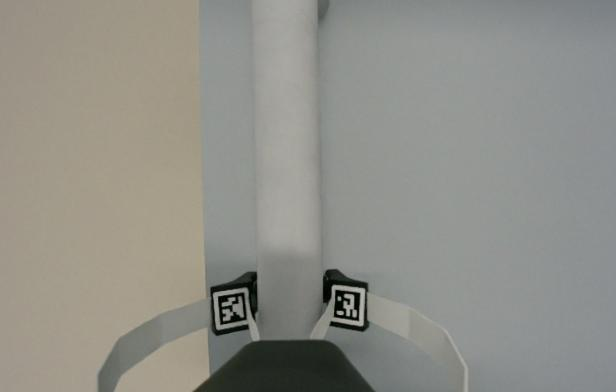

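Works perfectly. Next steps.

Request:
move(r2={"base":{"translate_m":-0.296,"strafe_m":0.034},"joints":{"wrist_yaw_rad":-0.256},"speeds":{"wrist_yaw_rad":0.1},"pace":"slow","contact_limits":{"translate_m":0.6}}, blocking=false, cameras=[])

Request:
wait(seconds=5, cameras=[])

Request:
move(r2={"base":{"translate_m":-0.293,"strafe_m":-0.055},"joints":{"wrist_yaw_rad":0.044},"speeds":{"wrist_yaw_rad":0.1},"pace":"slow","contact_limits":{"translate_m":0.6}}, blocking=false, cameras=[])

Request:
wait(seconds=5, cameras=["r2_head_camera","r2_head_right_camera"])

Scene clock: 244.00 s.
move: r2 moving
r1: as last shown
r1.base_tilt: forward=-1.6 right=+1.3
r1.lidar_m: 0.94 0.88 1.12 2.28 2.39 2.07 1.97 2.10 2.53 2.43 1.15 0.97
r1.motor_effort: lift_m=+23(23) arm_m=-4(4) wheel_0=-1(2) wheel_1=+0(1) wheel_2=-2(2)
r1.servo_current: wrist_yaw_rad=52(52) wrist_pitch_rad=39(52) wrist_roll_rad=65(72) gripper_m=46(46)
r1.wrist_depth_mm: - - - - - 1708 1229 / - 931 931 - - - - / - - - - - - - / - - - - - - - / - - - - - - - / - 190 196 - 189 - - / - 144 - 141 - - -
r2.base_odometry: x=-3.537 y=-0.891 heading=-1.963
r2.turned_by_wheels: +0.000
r2.turned_by_imu: +0.001
r2.base_tilt: forward=-0.6 right=+0.1
r2.lidar_m: 0.66 2.30 2.43 3.08 1.45 1.88 2.60 2.34 1.45 0.89 0.69 0.66
r2.base_status: translate_m moving; strafe_m moving
r2.joint_positions: lift_m=+0.950 arm_m=+0.300 wrist_yaw_rad=-0.500 wrist_pitch_rad=+0.001 wrist_roll_rad=+0.000 gripper_m=-0.028
r2.joint_status: wrist_yaw_rad moving
r2.measured_speeds: translate_m=-0.048 strafe_m=+0.005 rotate_rad=+0.001 lift_m=+0.000 arm_m=+0.000 wrist_yaw_rad=+0.095 wrist_pitch_rad=+0.000 wrist_roll_rad=+0.000
r2.motor_effort: lift_m=+21(21) arm_m=-4(4) wheel_0=-11(14) wheel_1=-7(8) wheel_2=+20(22)
r2.servo_current: wrist_yaw_rad=65(104) wrist_pitch_rad=46(46) wrist_roll_rad=46(59) gripper_m=143(156)
r2.contact_limits: translate_m 0.6
r2.hand_pose: x=+0.6822 y=-0.2149 z=+1.1276 quat_wxyz=(+0.969, +0.000, +0.001, -0.247) (m; r2's base frame)
r2.wrist_depth_mm: - - 249 164 231 221 215 / - - 251 165 232 223 216 / - - 253 165 233 226 218 / - - 254 167 235 228 219 / - - 255 167 237 226 221 / - - 183 169 180 227 222 / - - - - 236 227 222
pictures: none
No camera images: "cameras" was empty.

Scene clock: 247.73 s.
earlier move: r2 off_target
r1.base_odometry: x=-1.019 y=+1.141 heading=-2.384
r1.turned_by_wheels: +0.000
r1.turned_by_imu: +0.000
r1.base_tilt: forward=-1.6 right=+1.3
r1.lidar_m: 1.03 0.88 1.13 2.28 2.37 2.08 1.99 2.08 2.51 2.42 1.14 0.96
r1.base_status: not commanded
r1.joint_positions: lift_m=+0.680 arm_m=+0.000 wrist_yaw_rad=+0.003 wrist_pitch_rad=+0.002 wrist_roll_rad=+1.567 gripper_m=+0.100
r1.joint_status: not commanded
r1.measured_speeds: all 0
r1.motor_effort: lift_m=+23(23) arm_m=-3(4) wheel_0=-1(2) wheel_1=+0(1) wheel_2=-2(2)
r1.servo_current: wrist_yaw_rad=46(72) wrist_pitch_rad=33(52) wrist_roll_rad=46(72) gripper_m=46(52)
r1.hand_pose: x=+0.4595 y=-0.0867 z=+0.8572 quat_wxyz=(+0.708, +0.706, +0.002, +0.000) (m; r1's base frame)
r1.wrist_depth_mm: - - - - - 1661 1205 / - - - - - 1756 1205 / - 1160 1205 - - - 1118 / - - - - - - - / - - - - - - - / - 190 195 - 190 - - / - 144 - 141 - - -
r2.base_odometry: x=-3.399 y=-0.642 heading=-1.960
r2.turned_by_wheels: +0.003
r2.turned_by_imu: +0.008
r2.base_tilt: forward=-0.6 right=+0.0
r2.lidar_m: 0.68 2.59 2.64 3.33 1.24 3.51 2.33 2.14 1.76 1.13 0.83 0.74
r2.base_status: done
r2.joint_positions: lift_m=+0.950 arm_m=+0.300 wrist_yaw_rad=-0.234 wrist_pitch_rad=+0.001 wrist_roll_rad=+0.000 gripper_m=-0.028
r2.joint_status: wrist_yaw_rad off_target (ended at -0.236, target -0.256)
r2.measured_speeds: all 0
r2.on_its_own: wrist_yaw_rad is at rest, and its servo_current (137 mA) is outside its rest range (0 to 104 mA)
r2.motor_effort: lift_m=+21(21) arm_m=-4(5) wheel_0=+8(14) wheel_1=-2(9) wheel_2=+27(30)
r2.servo_current: wrist_yaw_rad=137(143) wrist_pitch_rad=39(46) wrist_roll_rad=52(72) gripper_m=137(156)
r2.contact_limits: translate_m 0.6
r2.hand_pose: x=+0.7312 y=-0.1519 z=+1.1276 quat_wxyz=(+0.993, +0.000, +0.001, -0.117) (m; r2's base frame)
r2.wrist_depth_mm: - - 250 163 228 218 211 / - - 250 163 230 219 212 / - - 254 169 231 223 213 / - - 254 169 233 222 215 / - - 257 169 235 223 216 / - - 179 170 230 224 217 / - 156 - - 236 222 218
wait: 3.73 of 5 s (r2 has come to rest)
pictures: none
No camera images: "cameras" was empty.

Scene clock: 248.23 s.
move: r2 moving
r1: as last shown
r1.lidar_m: 1.03 0.90 1.16 2.31 2.40 2.09 1.97 2.09 2.54 2.40 1.15 0.98
r1.motor_effort: lift_m=+23(23) arm_m=-3(4) wheel_0=-2(2) wheel_1=-1(1) wheel_2=-2(2)
r1.servo_current: wrist_yaw_rad=59(59) wrist_pitch_rad=33(52) wrist_roll_rad=39(59) gripper_m=46(46)
r1.wrist_depth_mm: - - - - - 1708 1182 / - - - - - 1756 1205 / - 1229 1182 - - - 1138 / - - - - - - - / - - - - - - - / - 190 196 - 190 - - / - 144 - 141 - - -
r2.base_odometry: x=-3.397 y=-0.630 heading=-1.958
r2.turned_by_wheels: +0.002
r2.turned_by_imu: +0.002
r2.base_tilt: forward=-0.6 right=+0.1
r2.lidar_m: 0.69 2.61 2.66 3.36 1.24 3.49 2.33 2.12 1.76 1.16 0.85 0.74
r2.base_status: translate_m moving; strafe_m moving
r2.joint_positions: lift_m=+0.950 arm_m=+0.300 wrist_yaw_rad=-0.195 wrist_pitch_rad=+0.001 wrist_roll_rad=+0.000 gripper_m=-0.028
r2.joint_status: wrist_yaw_rad moving
r2.measured_speeds: translate_m=-0.048 strafe_m=-0.010 rotate_rad=+0.000 lift_m=+0.000 arm_m=+0.000 wrist_yaw_rad=+0.101 wrist_pitch_rad=+0.000 wrist_roll_rad=+0.000
r2.motor_effort: lift_m=+21(21) arm_m=-4(5) wheel_0=+6(10) wheel_1=-5(6) wheel_2=+29(30)
r2.servo_current: wrist_yaw_rad=91(150) wrist_pitch_rad=39(46) wrist_roll_rad=39(52) gripper_m=137(143)
r2.contact_limits: translate_m 0.6
r2.hand_pose: x=+0.7370 y=-0.1416 z=+1.1276 quat_wxyz=(+0.995, +0.000, +0.001, -0.097) (m; r2's base frame)
r2.wrist_depth_mm: - - 251 166 228 216 208 / - - 252 166 229 217 - / - - 254 167 230 219 211 / - - 256 167 233 220 213 / - - 256 167 235 222 213 / - - 178 167 180 222 214 / - 1983 - - 235 219 216
pictures: none
No camera images: "cameras" was empty.

Scene clock: 251.97 s.
earlier move: r2 done
r1.base_odometry: x=-1.019 y=+1.141 heading=-2.384
r1.turned_by_wheels: +0.000
r1.turned_by_imu: +0.000
r1.base_tilt: forward=-1.6 right=+1.3
r1.lidar_m: 1.09 0.91 1.15 2.29 2.38 2.07 1.97 2.09 2.51 2.41 1.18 0.96
r1.base_status: not commanded
r1.joint_positions: lift_m=+0.680 arm_m=+0.000 wrist_yaw_rad=+0.003 wrist_pitch_rad=+0.002 wrist_roll_rad=+1.567 gripper_m=+0.100
r1.joint_status: not commanded
r1.measured_speeds: all 0
r1.motor_effort: lift_m=+23(23) arm_m=-4(4) wheel_0=-1(2) wheel_1=+0(1) wheel_2=-2(2)
r1.servo_current: wrist_yaw_rad=46(65) wrist_pitch_rad=39(52) wrist_roll_rad=52(78) gripper_m=39(52)
r1.hand_pose: x=+0.4595 y=-0.0867 z=+0.8572 quat_wxyz=(+0.708, +0.706, +0.002, +0.000) (m; r1's base frame)
r1.wrist_depth_mm: - - - - - 1756 1205 / - - - - - 1756 1229 / - - - - - 1756 1205 / - - 1430 - - - 1160 / - - - - - - 1138 / - 190 196 - 189 - - / - 144 - 141 - - -
r2.base_odometry: x=-3.340 y=-0.351 heading=-1.958
r2.turned_by_wheels: +0.000
r2.turned_by_imu: +0.040
r2.base_tilt: forward=-0.6 right=+0.0
r2.lidar_m: 0.69 2.85 2.94 1.20 1.21 2.94 2.01 1.87 1.86 1.27 1.00 0.78
r2.base_status: done
r2.joint_positions: lift_m=+0.950 arm_m=+0.300 wrist_yaw_rad=+0.064 wrist_pitch_rad=+0.001 wrist_roll_rad=+0.000 gripper_m=-0.028
r2.joint_status: all done
r2.measured_speeds: all 0
r2.on_its_own: wrist_yaw_rad is at rest, and its servo_current (117 mA) is outside its rest range (0 to 104 mA)
r2.motor_effort: lift_m=+21(21) arm_m=-5(6) wheel_0=+12(16) wheel_1=+0(7) wheel_2=+23(32)
r2.servo_current: wrist_yaw_rad=117(156) wrist_pitch_rad=39(46) wrist_roll_rad=65(65) gripper_m=137(143)
r2.contact_limits: translate_m 0.6
r2.hand_pose: x=+0.7644 y=-0.0687 z=+1.1276 quat_wxyz=(+0.999, +0.000, +0.001, +0.032) (m; r2's base frame)
r2.wrist_depth_mm: - - 257 163 225 213 204 / - - 258 163 227 213 - / - - 260 168 228 215 206 / - - 262 169 229 216 207 / - - - 169 230 217 208 / - - 185 167 226 219 209 / - - - - 230 216 210
wait: 3.73 of 5 s (r2 has come to rest)
pictures: r2_head_camera, r2_head_right_camera
Images, in order (width x height): r2_head_camera 420x560, r2_head_right_camera 420x672.

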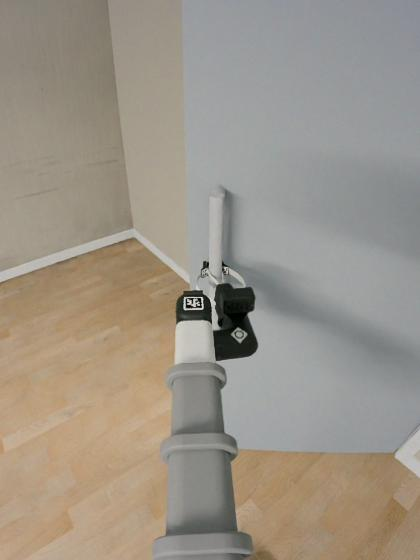

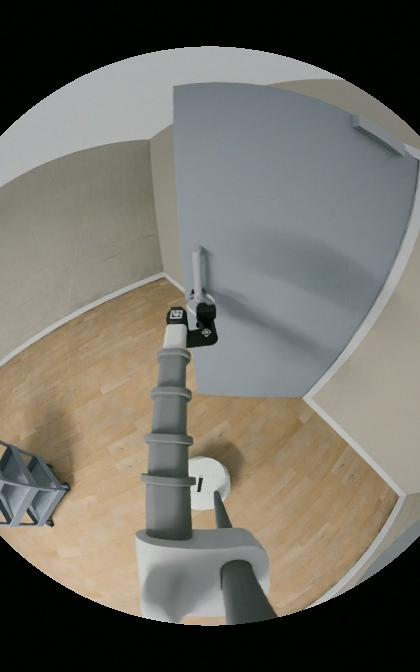

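Request:
move(r2={"base":{"translate_m":-0.263,"strafe_m":-0.140},"joints":{"wrist_yaw_rad":0.344},"pace":"slow","speeds":{"wrist_yaw_rad":0.1},"contact_limits":{"translate_m":0.6}}, blocking=false, cameras=[])

Request:
wait(seconds=6, cameras=["r2_head_camera"])

Scene clock: 276.33 s.
move: r2 moving
r1: as last shown
r1.lidar_m: 1.04 0.89 1.13 2.29 2.37 2.08 1.97 2.08 2.53 2.42 1.16 0.96
r1.motor_effort: lift_m=+23(23) arm_m=-3(4) wheel_0=-1(2) wheel_1=+0(0) wheel_2=-2(2)
r1.servo_current: wrist_yaw_rad=46(65) wrist_pitch_rad=39(46) wrist_roll_rad=65(65) gripper_m=46(52)
r1.wrist_depth_mm: - - - - - 1756 1205 / - - - - - 1661 1182 / - - - - - 1756 1229 / - - 1397 - - - 1182 / - - - - - - 1118 / - 190 195 - 190 - - / - 144 - 141 - - -
r2.base_odometry: x=-3.341 y=-0.337 heading=-1.955
r2.turned_by_wheels: +0.002
r2.turned_by_imu: +0.003
r2.base_tilt: forward=-0.6 right=+0.1
r2.lidar_m: 0.67 2.86 2.96 1.19 1.24 2.96 2.00 1.86 1.83 1.27 0.99 0.77
r2.base_status: translate_m moving; strafe_m moving
r2.joint_positions: lift_m=+0.950 arm_m=+0.300 wrist_yaw_rad=+0.102 wrist_pitch_rad=+0.001 wrist_roll_rad=+0.000 gripper_m=-0.028
r2.joint_status: wrist_yaw_rad moving
r2.measured_speeds: translate_m=-0.050 strafe_m=-0.025 rotate_rad=-0.002 lift_m=+0.000 arm_m=+0.000 wrist_yaw_rad=+0.097 wrist_pitch_rad=+0.000 wrist_roll_rad=+0.000
r2.motor_effort: lift_m=+21(21) arm_m=-6(6) wheel_0=+8(12) wheel_1=-4(6) wheel_2=+27(29)
r2.servo_current: wrist_yaw_rad=117(117) wrist_pitch_rad=46(46) wrist_roll_rad=52(52) gripper_m=130(137)
r2.contact_limits: translate_m 0.6
r2.hand_pose: x=+0.7668 y=-0.0577 z=+1.1276 quat_wxyz=(+0.999, +0.000, +0.001, +0.051) (m; r2's base frame)
r2.wrist_depth_mm: - - 259 165 225 211 202 / - - 259 166 226 212 - / - - 263 166 228 213 204 / - - 265 167 230 214 204 / - - - 167 231 215 207 / - - 183 167 181 217 207 / - - - - 230 212 207
pictures: none
No camera images: "cameras" was empty.

Scene clock: 280.03 s.
earlier move: r2 done
r1.base_odometry: x=-1.019 y=+1.141 heading=-2.384
r1.turned_by_wheels: +0.000
r1.turned_by_imu: +0.000
r1.base_tilt: forward=-1.6 right=+1.3
r1.lidar_m: 1.15 0.90 1.14 2.29 2.38 2.06 1.98 2.09 2.50 2.41 1.12 0.96
r1.base_status: not commanded
r1.joint_positions: lift_m=+0.680 arm_m=+0.000 wrist_yaw_rad=+0.003 wrist_pitch_rad=+0.002 wrist_roll_rad=+1.567 gripper_m=+0.100
r1.joint_status: not commanded
r1.measured_speeds: all 0
r1.motor_effort: lift_m=+23(23) arm_m=-4(4) wheel_0=-1(2) wheel_1=+0(1) wheel_2=-2(2)
r1.servo_current: wrist_yaw_rad=52(72) wrist_pitch_rad=39(52) wrist_roll_rad=39(65) gripper_m=33(52)
r1.hand_pose: x=+0.4595 y=-0.0867 z=+0.8572 quat_wxyz=(+0.708, +0.706, +0.002, +0.000) (m; r1's base frame)
r1.wrist_depth_mm: - - - - - 1708 1229 / - - - - - 1756 1229 / - - - - - 1808 1229 / - - - - - 1756 1205 / - - 1464 - - - 1255 / - 190 196 - 189 - - / - 144 - 141 - - -
r2.base_odometry: x=-3.371 y=-0.055 heading=-1.955
r2.turned_by_wheels: +0.000
r2.turned_by_imu: +0.087
r2.base_tilt: forward=-0.6 right=+0.1
r2.lidar_m: 0.67 3.15 3.28 1.30 1.68 2.29 1.67 1.61 1.67 1.23 1.17 0.83
r2.base_status: done
r2.joint_positions: lift_m=+0.950 arm_m=+0.300 wrist_yaw_rad=+0.361 wrist_pitch_rad=+0.001 wrist_roll_rad=+0.000 gripper_m=-0.029
r2.joint_status: all done
r2.measured_speeds: all 0
r2.motor_effort: lift_m=+21(21) arm_m=-7(8) wheel_0=+13(19) wheel_1=+1(6) wheel_2=+16(29)
r2.servo_current: wrist_yaw_rad=104(124) wrist_pitch_rad=39(46) wrist_roll_rad=46(59) gripper_m=104(137)
r2.contact_limits: translate_m 0.6
r2.hand_pose: x=+0.7718 y=+0.0199 z=+1.1276 quat_wxyz=(+0.984, +0.000, +0.001, +0.179) (m; r2's base frame)
r2.wrist_depth_mm: - - - 166 220 202 189 / - - - 163 221 202 190 / - - - 167 223 205 192 / - - - 167 225 204 192 / - - - 167 225 206 193 / - - 183 168 181 208 195 / - - - - 226 200 195
wait: 3.70 of 6 s (r2 has come to rest)
pictures: r2_head_camera
Images, in order (width x height): r2_head_camera 420x560.

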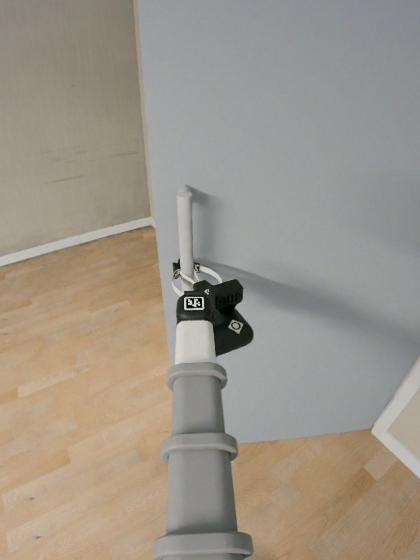

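Request:
move(r2={"base":{"translate_m":-0.228,"strafe_m":-0.192},"joints":{"wrist_yaw_rad":0.557},"pace":"slow","speeds":{"wrist_yaw_rad":0.07},"contact_limits":{"translate_m":0.6}}, blocking=false, cameras=[])

Request:
wait(seconds=6, cameras=["r2_head_camera","r1_head_camera"])

Scene clock: 289.27 s.
move: r2 moving
r1: as last shown
r1.lidar_m: 1.16 0.90 1.15 2.28 2.40 2.07 1.99 2.08 2.54 2.43 1.14 0.97
r1.motor_effort: lift_m=+23(23) arm_m=-3(4) wheel_0=-1(2) wheel_1=+0(0) wheel_2=-2(2)
r1.servo_current: wrist_yaw_rad=46(65) wrist_pitch_rad=46(52) wrist_roll_rad=46(59) gripper_m=39(52)
r1.wrist_depth_mm: - - - - - 1756 1182 / - - - - - 1708 1229 / - - - - - 1708 1229 / - - - - - 1808 1229 / - - 1537 - - - 1229 / - 190 196 - 190 - - / - 144 - 141 - - -
r2.base_odometry: x=-3.375 y=-0.042 heading=-1.952
r2.turned_by_wheels: +0.003
r2.turned_by_imu: +0.003
r2.base_tilt: forward=-0.7 right=+0.0
r2.lidar_m: 0.71 3.15 3.31 1.31 1.78 2.25 1.66 1.61 1.64 1.23 1.13 0.82
r2.base_status: translate_m moving; strafe_m moving
r2.joint_positions: lift_m=+0.950 arm_m=+0.300 wrist_yaw_rad=+0.384 wrist_pitch_rad=+0.001 wrist_roll_rad=+0.000 gripper_m=-0.029
r2.joint_status: wrist_yaw_rad moving
r2.measured_speeds: translate_m=-0.040 strafe_m=-0.032 rotate_rad=-0.001 lift_m=+0.000 arm_m=+0.000 wrist_yaw_rad=+0.076 wrist_pitch_rad=+0.000 wrist_roll_rad=+0.000
r2.motor_effort: lift_m=+21(21) arm_m=-8(8) wheel_0=+18(18) wheel_1=-5(8) wheel_2=+24(25)
r2.servo_current: wrist_yaw_rad=39(111) wrist_pitch_rad=46(46) wrist_roll_rad=52(52) gripper_m=117(117)
r2.contact_limits: translate_m 0.6
r2.hand_pose: x=+0.7713 y=+0.0269 z=+1.1276 quat_wxyz=(+0.982, +0.000, +0.001, +0.191) (m; r2's base frame)
r2.wrist_depth_mm: - - - 164 220 200 188 / - - - 165 221 202 189 / - - - 165 222 204 190 / - - - 166 225 204 191 / - - - 167 225 205 - / - - 187 168 181 207 194 / - - - - 226 200 195
pictures: none
No camera images: "cameras" was empty.

Scene clock: 293.00 s.
earlier move: r2 done
r1.base_odometry: x=-1.019 y=+1.141 heading=-2.384
r1.turned_by_wheels: +0.000
r1.turned_by_imu: +0.000
r1.base_tilt: forward=-1.5 right=+1.3
r1.lidar_m: 1.21 0.89 1.14 2.29 2.40 2.08 1.98 2.11 2.53 2.41 1.15 0.96
r1.base_status: not commanded
r1.joint_positions: lift_m=+0.680 arm_m=+0.000 wrist_yaw_rad=+0.003 wrist_pitch_rad=+0.002 wrist_roll_rad=+1.567 gripper_m=+0.100
r1.joint_status: not commanded
r1.measured_speeds: all 0
r1.motor_effort: lift_m=+23(23) arm_m=-3(4) wheel_0=-1(2) wheel_1=+0(1) wheel_2=-2(2)
r1.servo_current: wrist_yaw_rad=52(72) wrist_pitch_rad=46(52) wrist_roll_rad=39(72) gripper_m=46(52)
r1.hand_pose: x=+0.4595 y=-0.0867 z=+0.8572 quat_wxyz=(+0.708, +0.706, +0.002, +0.000) (m; r1's base frame)
r1.wrist_depth_mm: - - - - - 1708 1205 / - - - - - 1661 1229 / - - - - - 1808 1229 / - - - - - 1808 1229 / - - - - - 1756 1229 / - 190 211 - 190 - 1229 / - 144 - 141 - - -
r2.base_odometry: x=-3.464 y=+0.228 heading=-1.952
r2.turned_by_wheels: +0.000
r2.turned_by_imu: +0.156
r2.base_tilt: forward=-0.6 right=+0.0
r2.lidar_m: 0.70 3.38 1.51 1.54 3.33 1.71 1.39 1.37 1.35 1.10 1.08 0.84
r2.base_status: done
r2.joint_positions: lift_m=+0.950 arm_m=+0.300 wrist_yaw_rad=+0.570 wrist_pitch_rad=+0.001 wrist_roll_rad=+0.000 gripper_m=-0.029
r2.joint_status: all done
r2.measured_speeds: all 0
r2.motor_effort: lift_m=+21(21) arm_m=-7(8) wheel_0=+13(24) wheel_1=+5(8) wheel_2=+19(28)
r2.servo_current: wrist_yaw_rad=78(111) wrist_pitch_rad=39(46) wrist_roll_rad=39(52) gripper_m=111(117)
r2.contact_limits: translate_m 0.6
r2.hand_pose: x=+0.7610 y=+0.0821 z=+1.1276 quat_wxyz=(+0.960, +0.000, +0.001, +0.281) (m; r2's base frame)
r2.wrist_depth_mm: - - - 165 213 188 173 / - - - 163 214 190 174 / - - - 166 216 191 175 / - - - 167 219 195 - / - - - 168 220 193 178 / - - 183 167 180 194 178 / - - - - 222 185 179
wait: 3.73 of 6 s (r2 has come to rest)
pictures: r1_head_camera, r2_head_camera
Images, in order (width x height): r1_head_camera 420x560, r2_head_camera 420x560.

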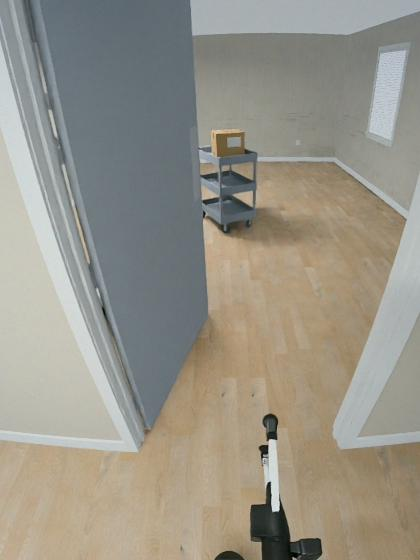

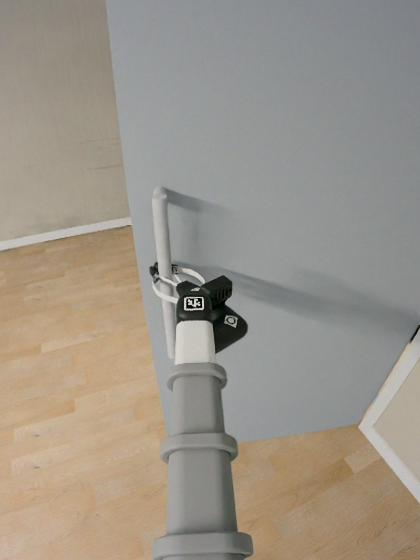

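Request:
move(r2={"base":{"translate_m":-0.20,"strafe_m":-0.06},"joints":{"wrist_yaw_rad":0.67},"pace":"slow","speeds":{"wrist_yaw_rad":0.07},"contact_limits":{"translate_m":0.6}}, blocking=false, cameras=[])

Request:
wait(seconds=6, cameras=["r2_head_camera"])

Scene clock: 314.27 s.
move: r2 moving
r1: as last shown
r1.base_tilt: forward=-1.6 right=+1.3
r1.lidar_m: 1.25 0.89 1.13 2.26 2.37 2.07 1.99 2.09 2.55 2.42 1.14 0.98
r1.motor_effort: lift_m=+23(23) arm_m=-4(4) wheel_0=-2(2) wheel_1=-1(1) wheel_2=-2(2)
r1.servo_current: wrist_yaw_rad=39(65) wrist_pitch_rad=39(46) wrist_roll_rad=59(59) gripper_m=39(52)
r1.wrist_depth_mm: - - - - - 1661 1205 / - - - - - 1756 1205 / - - - - - 1756 1229 / - - - - - 1808 1255 / - - - - - 1756 1229 / - 190 211 - 189 - 1255 / - 144 - 140 - - -
r2.base_odometry: x=-3.463 y=+0.241 heading=-1.950
r2.turned_by_wheels: +0.002
r2.turned_by_imu: +0.002
r2.base_tilt: forward=-0.6 right=+0.0
r2.lidar_m: 0.71 3.37 1.55 1.56 3.27 1.67 1.36 1.34 1.36 1.11 1.07 0.84
r2.base_status: translate_m moving; strafe_m moving
r2.joint_positions: lift_m=+0.950 arm_m=+0.300 wrist_yaw_rad=+0.593 wrist_pitch_rad=+0.001 wrist_roll_rad=+0.000 gripper_m=-0.029
r2.joint_status: wrist_yaw_rad moving
r2.measured_speeds: translate_m=-0.048 strafe_m=-0.015 rotate_rad=+0.002 lift_m=+0.000 arm_m=+0.000 wrist_yaw_rad=+0.062 wrist_pitch_rad=+0.000 wrist_roll_rad=+0.000
r2.motor_effort: lift_m=+21(21) arm_m=-7(7) wheel_0=+3(12) wheel_1=-6(7) wheel_2=+22(25)
r2.servo_current: wrist_yaw_rad=59(78) wrist_pitch_rad=39(46) wrist_roll_rad=52(52) gripper_m=104(117)
r2.contact_limits: translate_m 0.6
r2.hand_pose: x=+0.7591 y=+0.0886 z=+1.1276 quat_wxyz=(+0.956, +0.000, +0.001, +0.292) (m; r2's base frame)
r2.wrist_depth_mm: - - - 163 215 190 174 / - - - 164 215 190 175 / - - - 165 217 191 176 / - - - 166 219 194 178 / - - - 166 221 195 179 / - - 186 167 180 196 179 / - - - - 220 190 180
pictures: none
No camera images: "cameras" was empty.

Scene clock: 317.10 s.
earlier move: r2 done
r1.base_odometry: x=-1.019 y=+1.141 heading=-2.384
r1.turned_by_wheels: +0.000
r1.turned_by_imu: +0.000
r1.base_tilt: forward=-1.6 right=+1.3
r1.lidar_m: 1.46 0.90 1.16 2.30 2.37 2.07 1.96 2.09 2.53 2.42 1.13 0.96
r1.base_status: not commanded
r1.joint_positions: lift_m=+0.680 arm_m=+0.000 wrist_yaw_rad=+0.003 wrist_pitch_rad=+0.002 wrist_roll_rad=+1.567 gripper_m=+0.100
r1.joint_status: not commanded
r1.measured_speeds: all 0
r1.motor_effort: lift_m=+23(23) arm_m=-4(4) wheel_0=-1(2) wheel_1=+0(1) wheel_2=-2(2)
r1.servo_current: wrist_yaw_rad=52(72) wrist_pitch_rad=39(46) wrist_roll_rad=59(72) gripper_m=39(52)
r1.hand_pose: x=+0.4595 y=-0.0867 z=+0.8572 quat_wxyz=(+0.708, +0.706, +0.002, +0.000) (m; r1's base frame)
r1.wrist_depth_mm: - - - - - 1756 1205 / - - - - - 1661 1205 / - - - - - 1756 1229 / - - - - - 1756 1255 / - - - - - 1756 1255 / - - 214 - 197 1576 1255 / - 144 - 141 - - 1182
r2.base_odometry: x=-3.445 y=+0.435 heading=-1.952
r2.turned_by_wheels: -0.002
r2.turned_by_imu: +0.000
r2.base_tilt: forward=-0.6 right=+0.1
r2.lidar_m: 0.68 3.58 1.64 1.77 2.80 1.46 1.17 1.15 1.29 1.11 1.07 0.92
r2.base_status: done
r2.joint_positions: lift_m=+0.950 arm_m=+0.300 wrist_yaw_rad=+0.669 wrist_pitch_rad=+0.001 wrist_roll_rad=+0.000 gripper_m=-0.029
r2.joint_status: all done
r2.measured_speeds: all 0
r2.motor_effort: lift_m=+21(21) arm_m=-7(7) wheel_0=-3(12) wheel_1=-6(9) wheel_2=+11(25)
r2.servo_current: wrist_yaw_rad=46(78) wrist_pitch_rad=39(46) wrist_roll_rad=52(59) gripper_m=98(117)
r2.contact_limits: translate_m 0.6
r2.hand_pose: x=+0.7516 y=+0.1102 z=+1.1276 quat_wxyz=(+0.945, +0.000, +0.000, +0.328) (m; r2's base frame)
r2.wrist_depth_mm: - - - 161 220 202 188 / - - - 162 222 202 190 / - - - 165 224 204 191 / - - - 165 225 206 192 / - - - 166 228 206 193 / - - 185 167 180 207 194 / - - - - 225 200 195
wait: 2.83 of 6 s (r2 has come to rest)
pictures: r2_head_camera
Images, in order (width x height): r2_head_camera 420x560.

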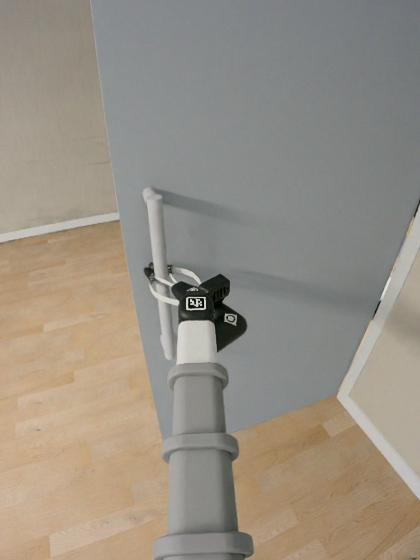

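Request:
move(r2={"base":{"translate_m":-0.23,"strafe_m":-0.07},"joints":{"wrist_yaw_rad":0.84},"pace":"slow","speeds":{"wrist_yaw_rad":0.08},"contact_limits":{"translate_m":0.6}}, blocking=false, cameras=[])

Request:
wait(seconds=6, cameras=["r1_head_camera","r2_head_camera","r1_head_left_camera"])

Scene clock: 323.80 s.
move: r2 moving
r1: as last shown
r1.lidar_m: 1.48 0.92 1.16 2.30 2.37 2.03 1.98 2.07 2.53 2.42 1.16 1.00
r1.motor_effort: lift_m=+23(23) arm_m=-3(4) wheel_0=-1(2) wheel_1=+0(1) wheel_2=-2(2)
r1.servo_current: wrist_yaw_rad=46(72) wrist_pitch_rad=33(46) wrist_roll_rad=52(59) gripper_m=46(46)
r1.wrist_depth_mm: - - - - - 1756 1205 / - - - - - 1708 1205 / - - - - - 1756 1229 / - - - - - 1708 1255 / - - - - - 1808 1229 / - - 214 - 198 1618 1255 / - 144 - 141 - - 1182
r2.base_odometry: x=-3.444 y=+0.448 heading=-1.952
r2.turned_by_wheels: +0.000
r2.turned_by_imu: +0.000
r2.base_tilt: forward=-0.6 right=+0.1
r2.lidar_m: 0.70 3.60 1.66 1.79 2.78 1.45 1.16 1.14 1.29 1.10 1.09 0.93
r2.base_status: translate_m moving; strafe_m moving
r2.joint_positions: lift_m=+0.950 arm_m=+0.300 wrist_yaw_rad=+0.695 wrist_pitch_rad=+0.001 wrist_roll_rad=+0.000 gripper_m=-0.029
r2.joint_status: wrist_yaw_rad moving
r2.measured_speeds: translate_m=-0.048 strafe_m=-0.014 rotate_rad=-0.002 lift_m=+0.000 arm_m=+0.000 wrist_yaw_rad=+0.054 wrist_pitch_rad=+0.000 wrist_roll_rad=+0.000
r2.motor_effort: lift_m=+21(21) arm_m=-7(7) wheel_0=-3(6) wheel_1=-10(10) wheel_2=+14(16)
r2.servo_current: wrist_yaw_rad=72(72) wrist_pitch_rad=39(46) wrist_roll_rad=39(52) gripper_m=111(111)
r2.contact_limits: translate_m 0.6
r2.hand_pose: x=+0.7486 y=+0.1176 z=+1.1276 quat_wxyz=(+0.940, +0.000, +0.000, +0.341) (m; r2's base frame)
r2.wrist_depth_mm: - - - 162 221 202 189 / - - - 163 224 204 190 / - - - 164 225 205 191 / - - - 164 226 206 193 / - - - 167 228 207 194 / - - 185 166 181 207 195 / - - - - 227 204 195
pictures: none
No camera images: "cameras" was empty.

Scene clock: 326.93 s.
earlier move: r2 off_target
r1.base_odometry: x=-1.019 y=+1.141 heading=-2.384
r1.turned_by_wheels: +0.000
r1.turned_by_imu: +0.000
r1.base_tilt: forward=-1.6 right=+1.3
r1.lidar_m: 3.24 0.90 1.14 2.28 2.39 2.09 1.98 2.10 2.50 2.41 1.16 0.96
r1.base_status: not commanded
r1.joint_positions: lift_m=+0.680 arm_m=+0.000 wrist_yaw_rad=+0.003 wrist_pitch_rad=+0.002 wrist_roll_rad=+1.567 gripper_m=+0.100
r1.joint_status: not commanded
r1.measured_speeds: all 0
r1.motor_effort: lift_m=+23(23) arm_m=-4(4) wheel_0=-1(2) wheel_1=+0(1) wheel_2=-2(2)
r1.servo_current: wrist_yaw_rad=59(72) wrist_pitch_rad=33(52) wrist_roll_rad=39(72) gripper_m=46(52)
r1.hand_pose: x=+0.4595 y=-0.0867 z=+0.8572 quat_wxyz=(+0.708, +0.706, +0.002, +0.000) (m; r1's base frame)
r1.wrist_depth_mm: - - - - - 1708 1205 / - - - - - 1708 1229 / - - - - - 1808 1255 / - - - - - 1756 1229 / - - - - - 1756 1255 / - - 215 - 198 1618 1255 / - - - 144 - 1618 1255
r2.base_odometry: x=-3.425 y=+0.674 heading=-1.954
r2.turned_by_wheels: -0.002
r2.turned_by_imu: -0.100
r2.base_tilt: forward=-0.6 right=+0.1
r2.lidar_m: 0.71 0.76 1.77 1.88 3.00 1.31 0.98 0.94 1.02 1.18 1.14 1.12
r2.base_status: done
r2.joint_positions: lift_m=+0.950 arm_m=+0.300 wrist_yaw_rad=+0.801 wrist_pitch_rad=+0.001 wrist_roll_rad=+0.000 gripper_m=-0.029
r2.joint_status: wrist_yaw_rad off_target (ended at +0.801, target +0.840)
r2.measured_speeds: all 0
r2.on_its_own: wrist_yaw_rad is at rest, and its servo_current (319 mA) is outside its rest range (0 to 104 mA)
r2.motor_effort: lift_m=+21(21) arm_m=-9(9) wheel_0=-19(25) wheel_1=-13(19) wheel_2=+3(16)
r2.servo_current: wrist_yaw_rad=319(540) wrist_pitch_rad=39(46) wrist_roll_rad=46(59) gripper_m=104(117)
r2.contact_limits: translate_m 0.6
r2.hand_pose: x=+0.7348 y=+0.1461 z=+1.1276 quat_wxyz=(+0.921, +0.000, +0.000, +0.390) (m; r2's base frame)
r2.wrist_depth_mm: - - - 160 229 222 215 / - - - 242 230 224 216 / - - - 163 232 225 218 / - - - 164 232 227 219 / - - - 166 235 227 220 / - - - 167 178 226 222 / 1756 - 144 - 236 229 223
wait: 3.13 of 6 s (r2 has come to rest)
pictures: r1_head_camera, r1_head_left_camera, r2_head_camera
Images, in order (width x height): r1_head_camera 420x560, r1_head_left_camera 420x672, r2_head_camera 420x560.

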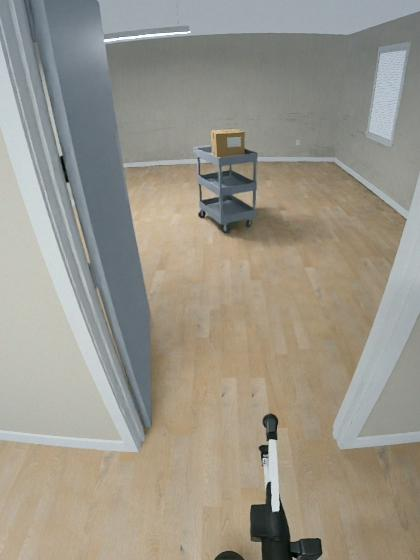

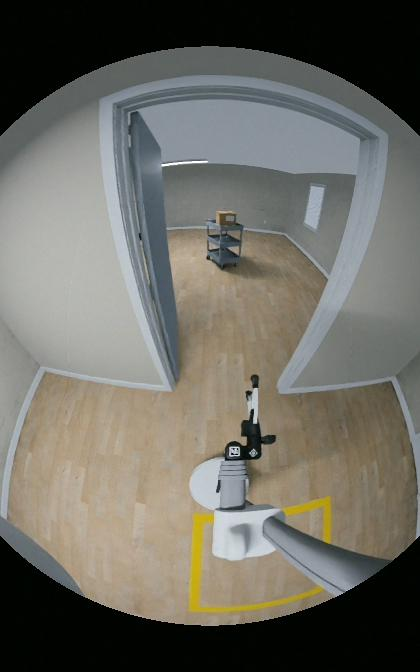

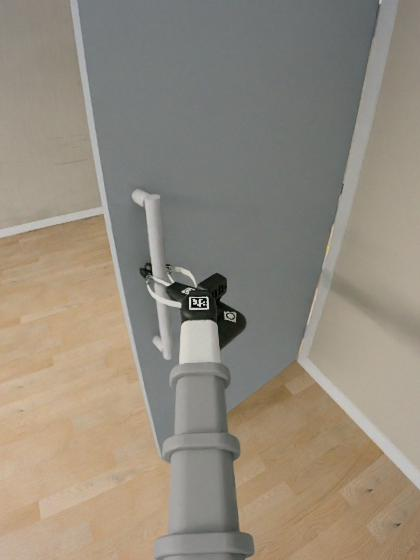

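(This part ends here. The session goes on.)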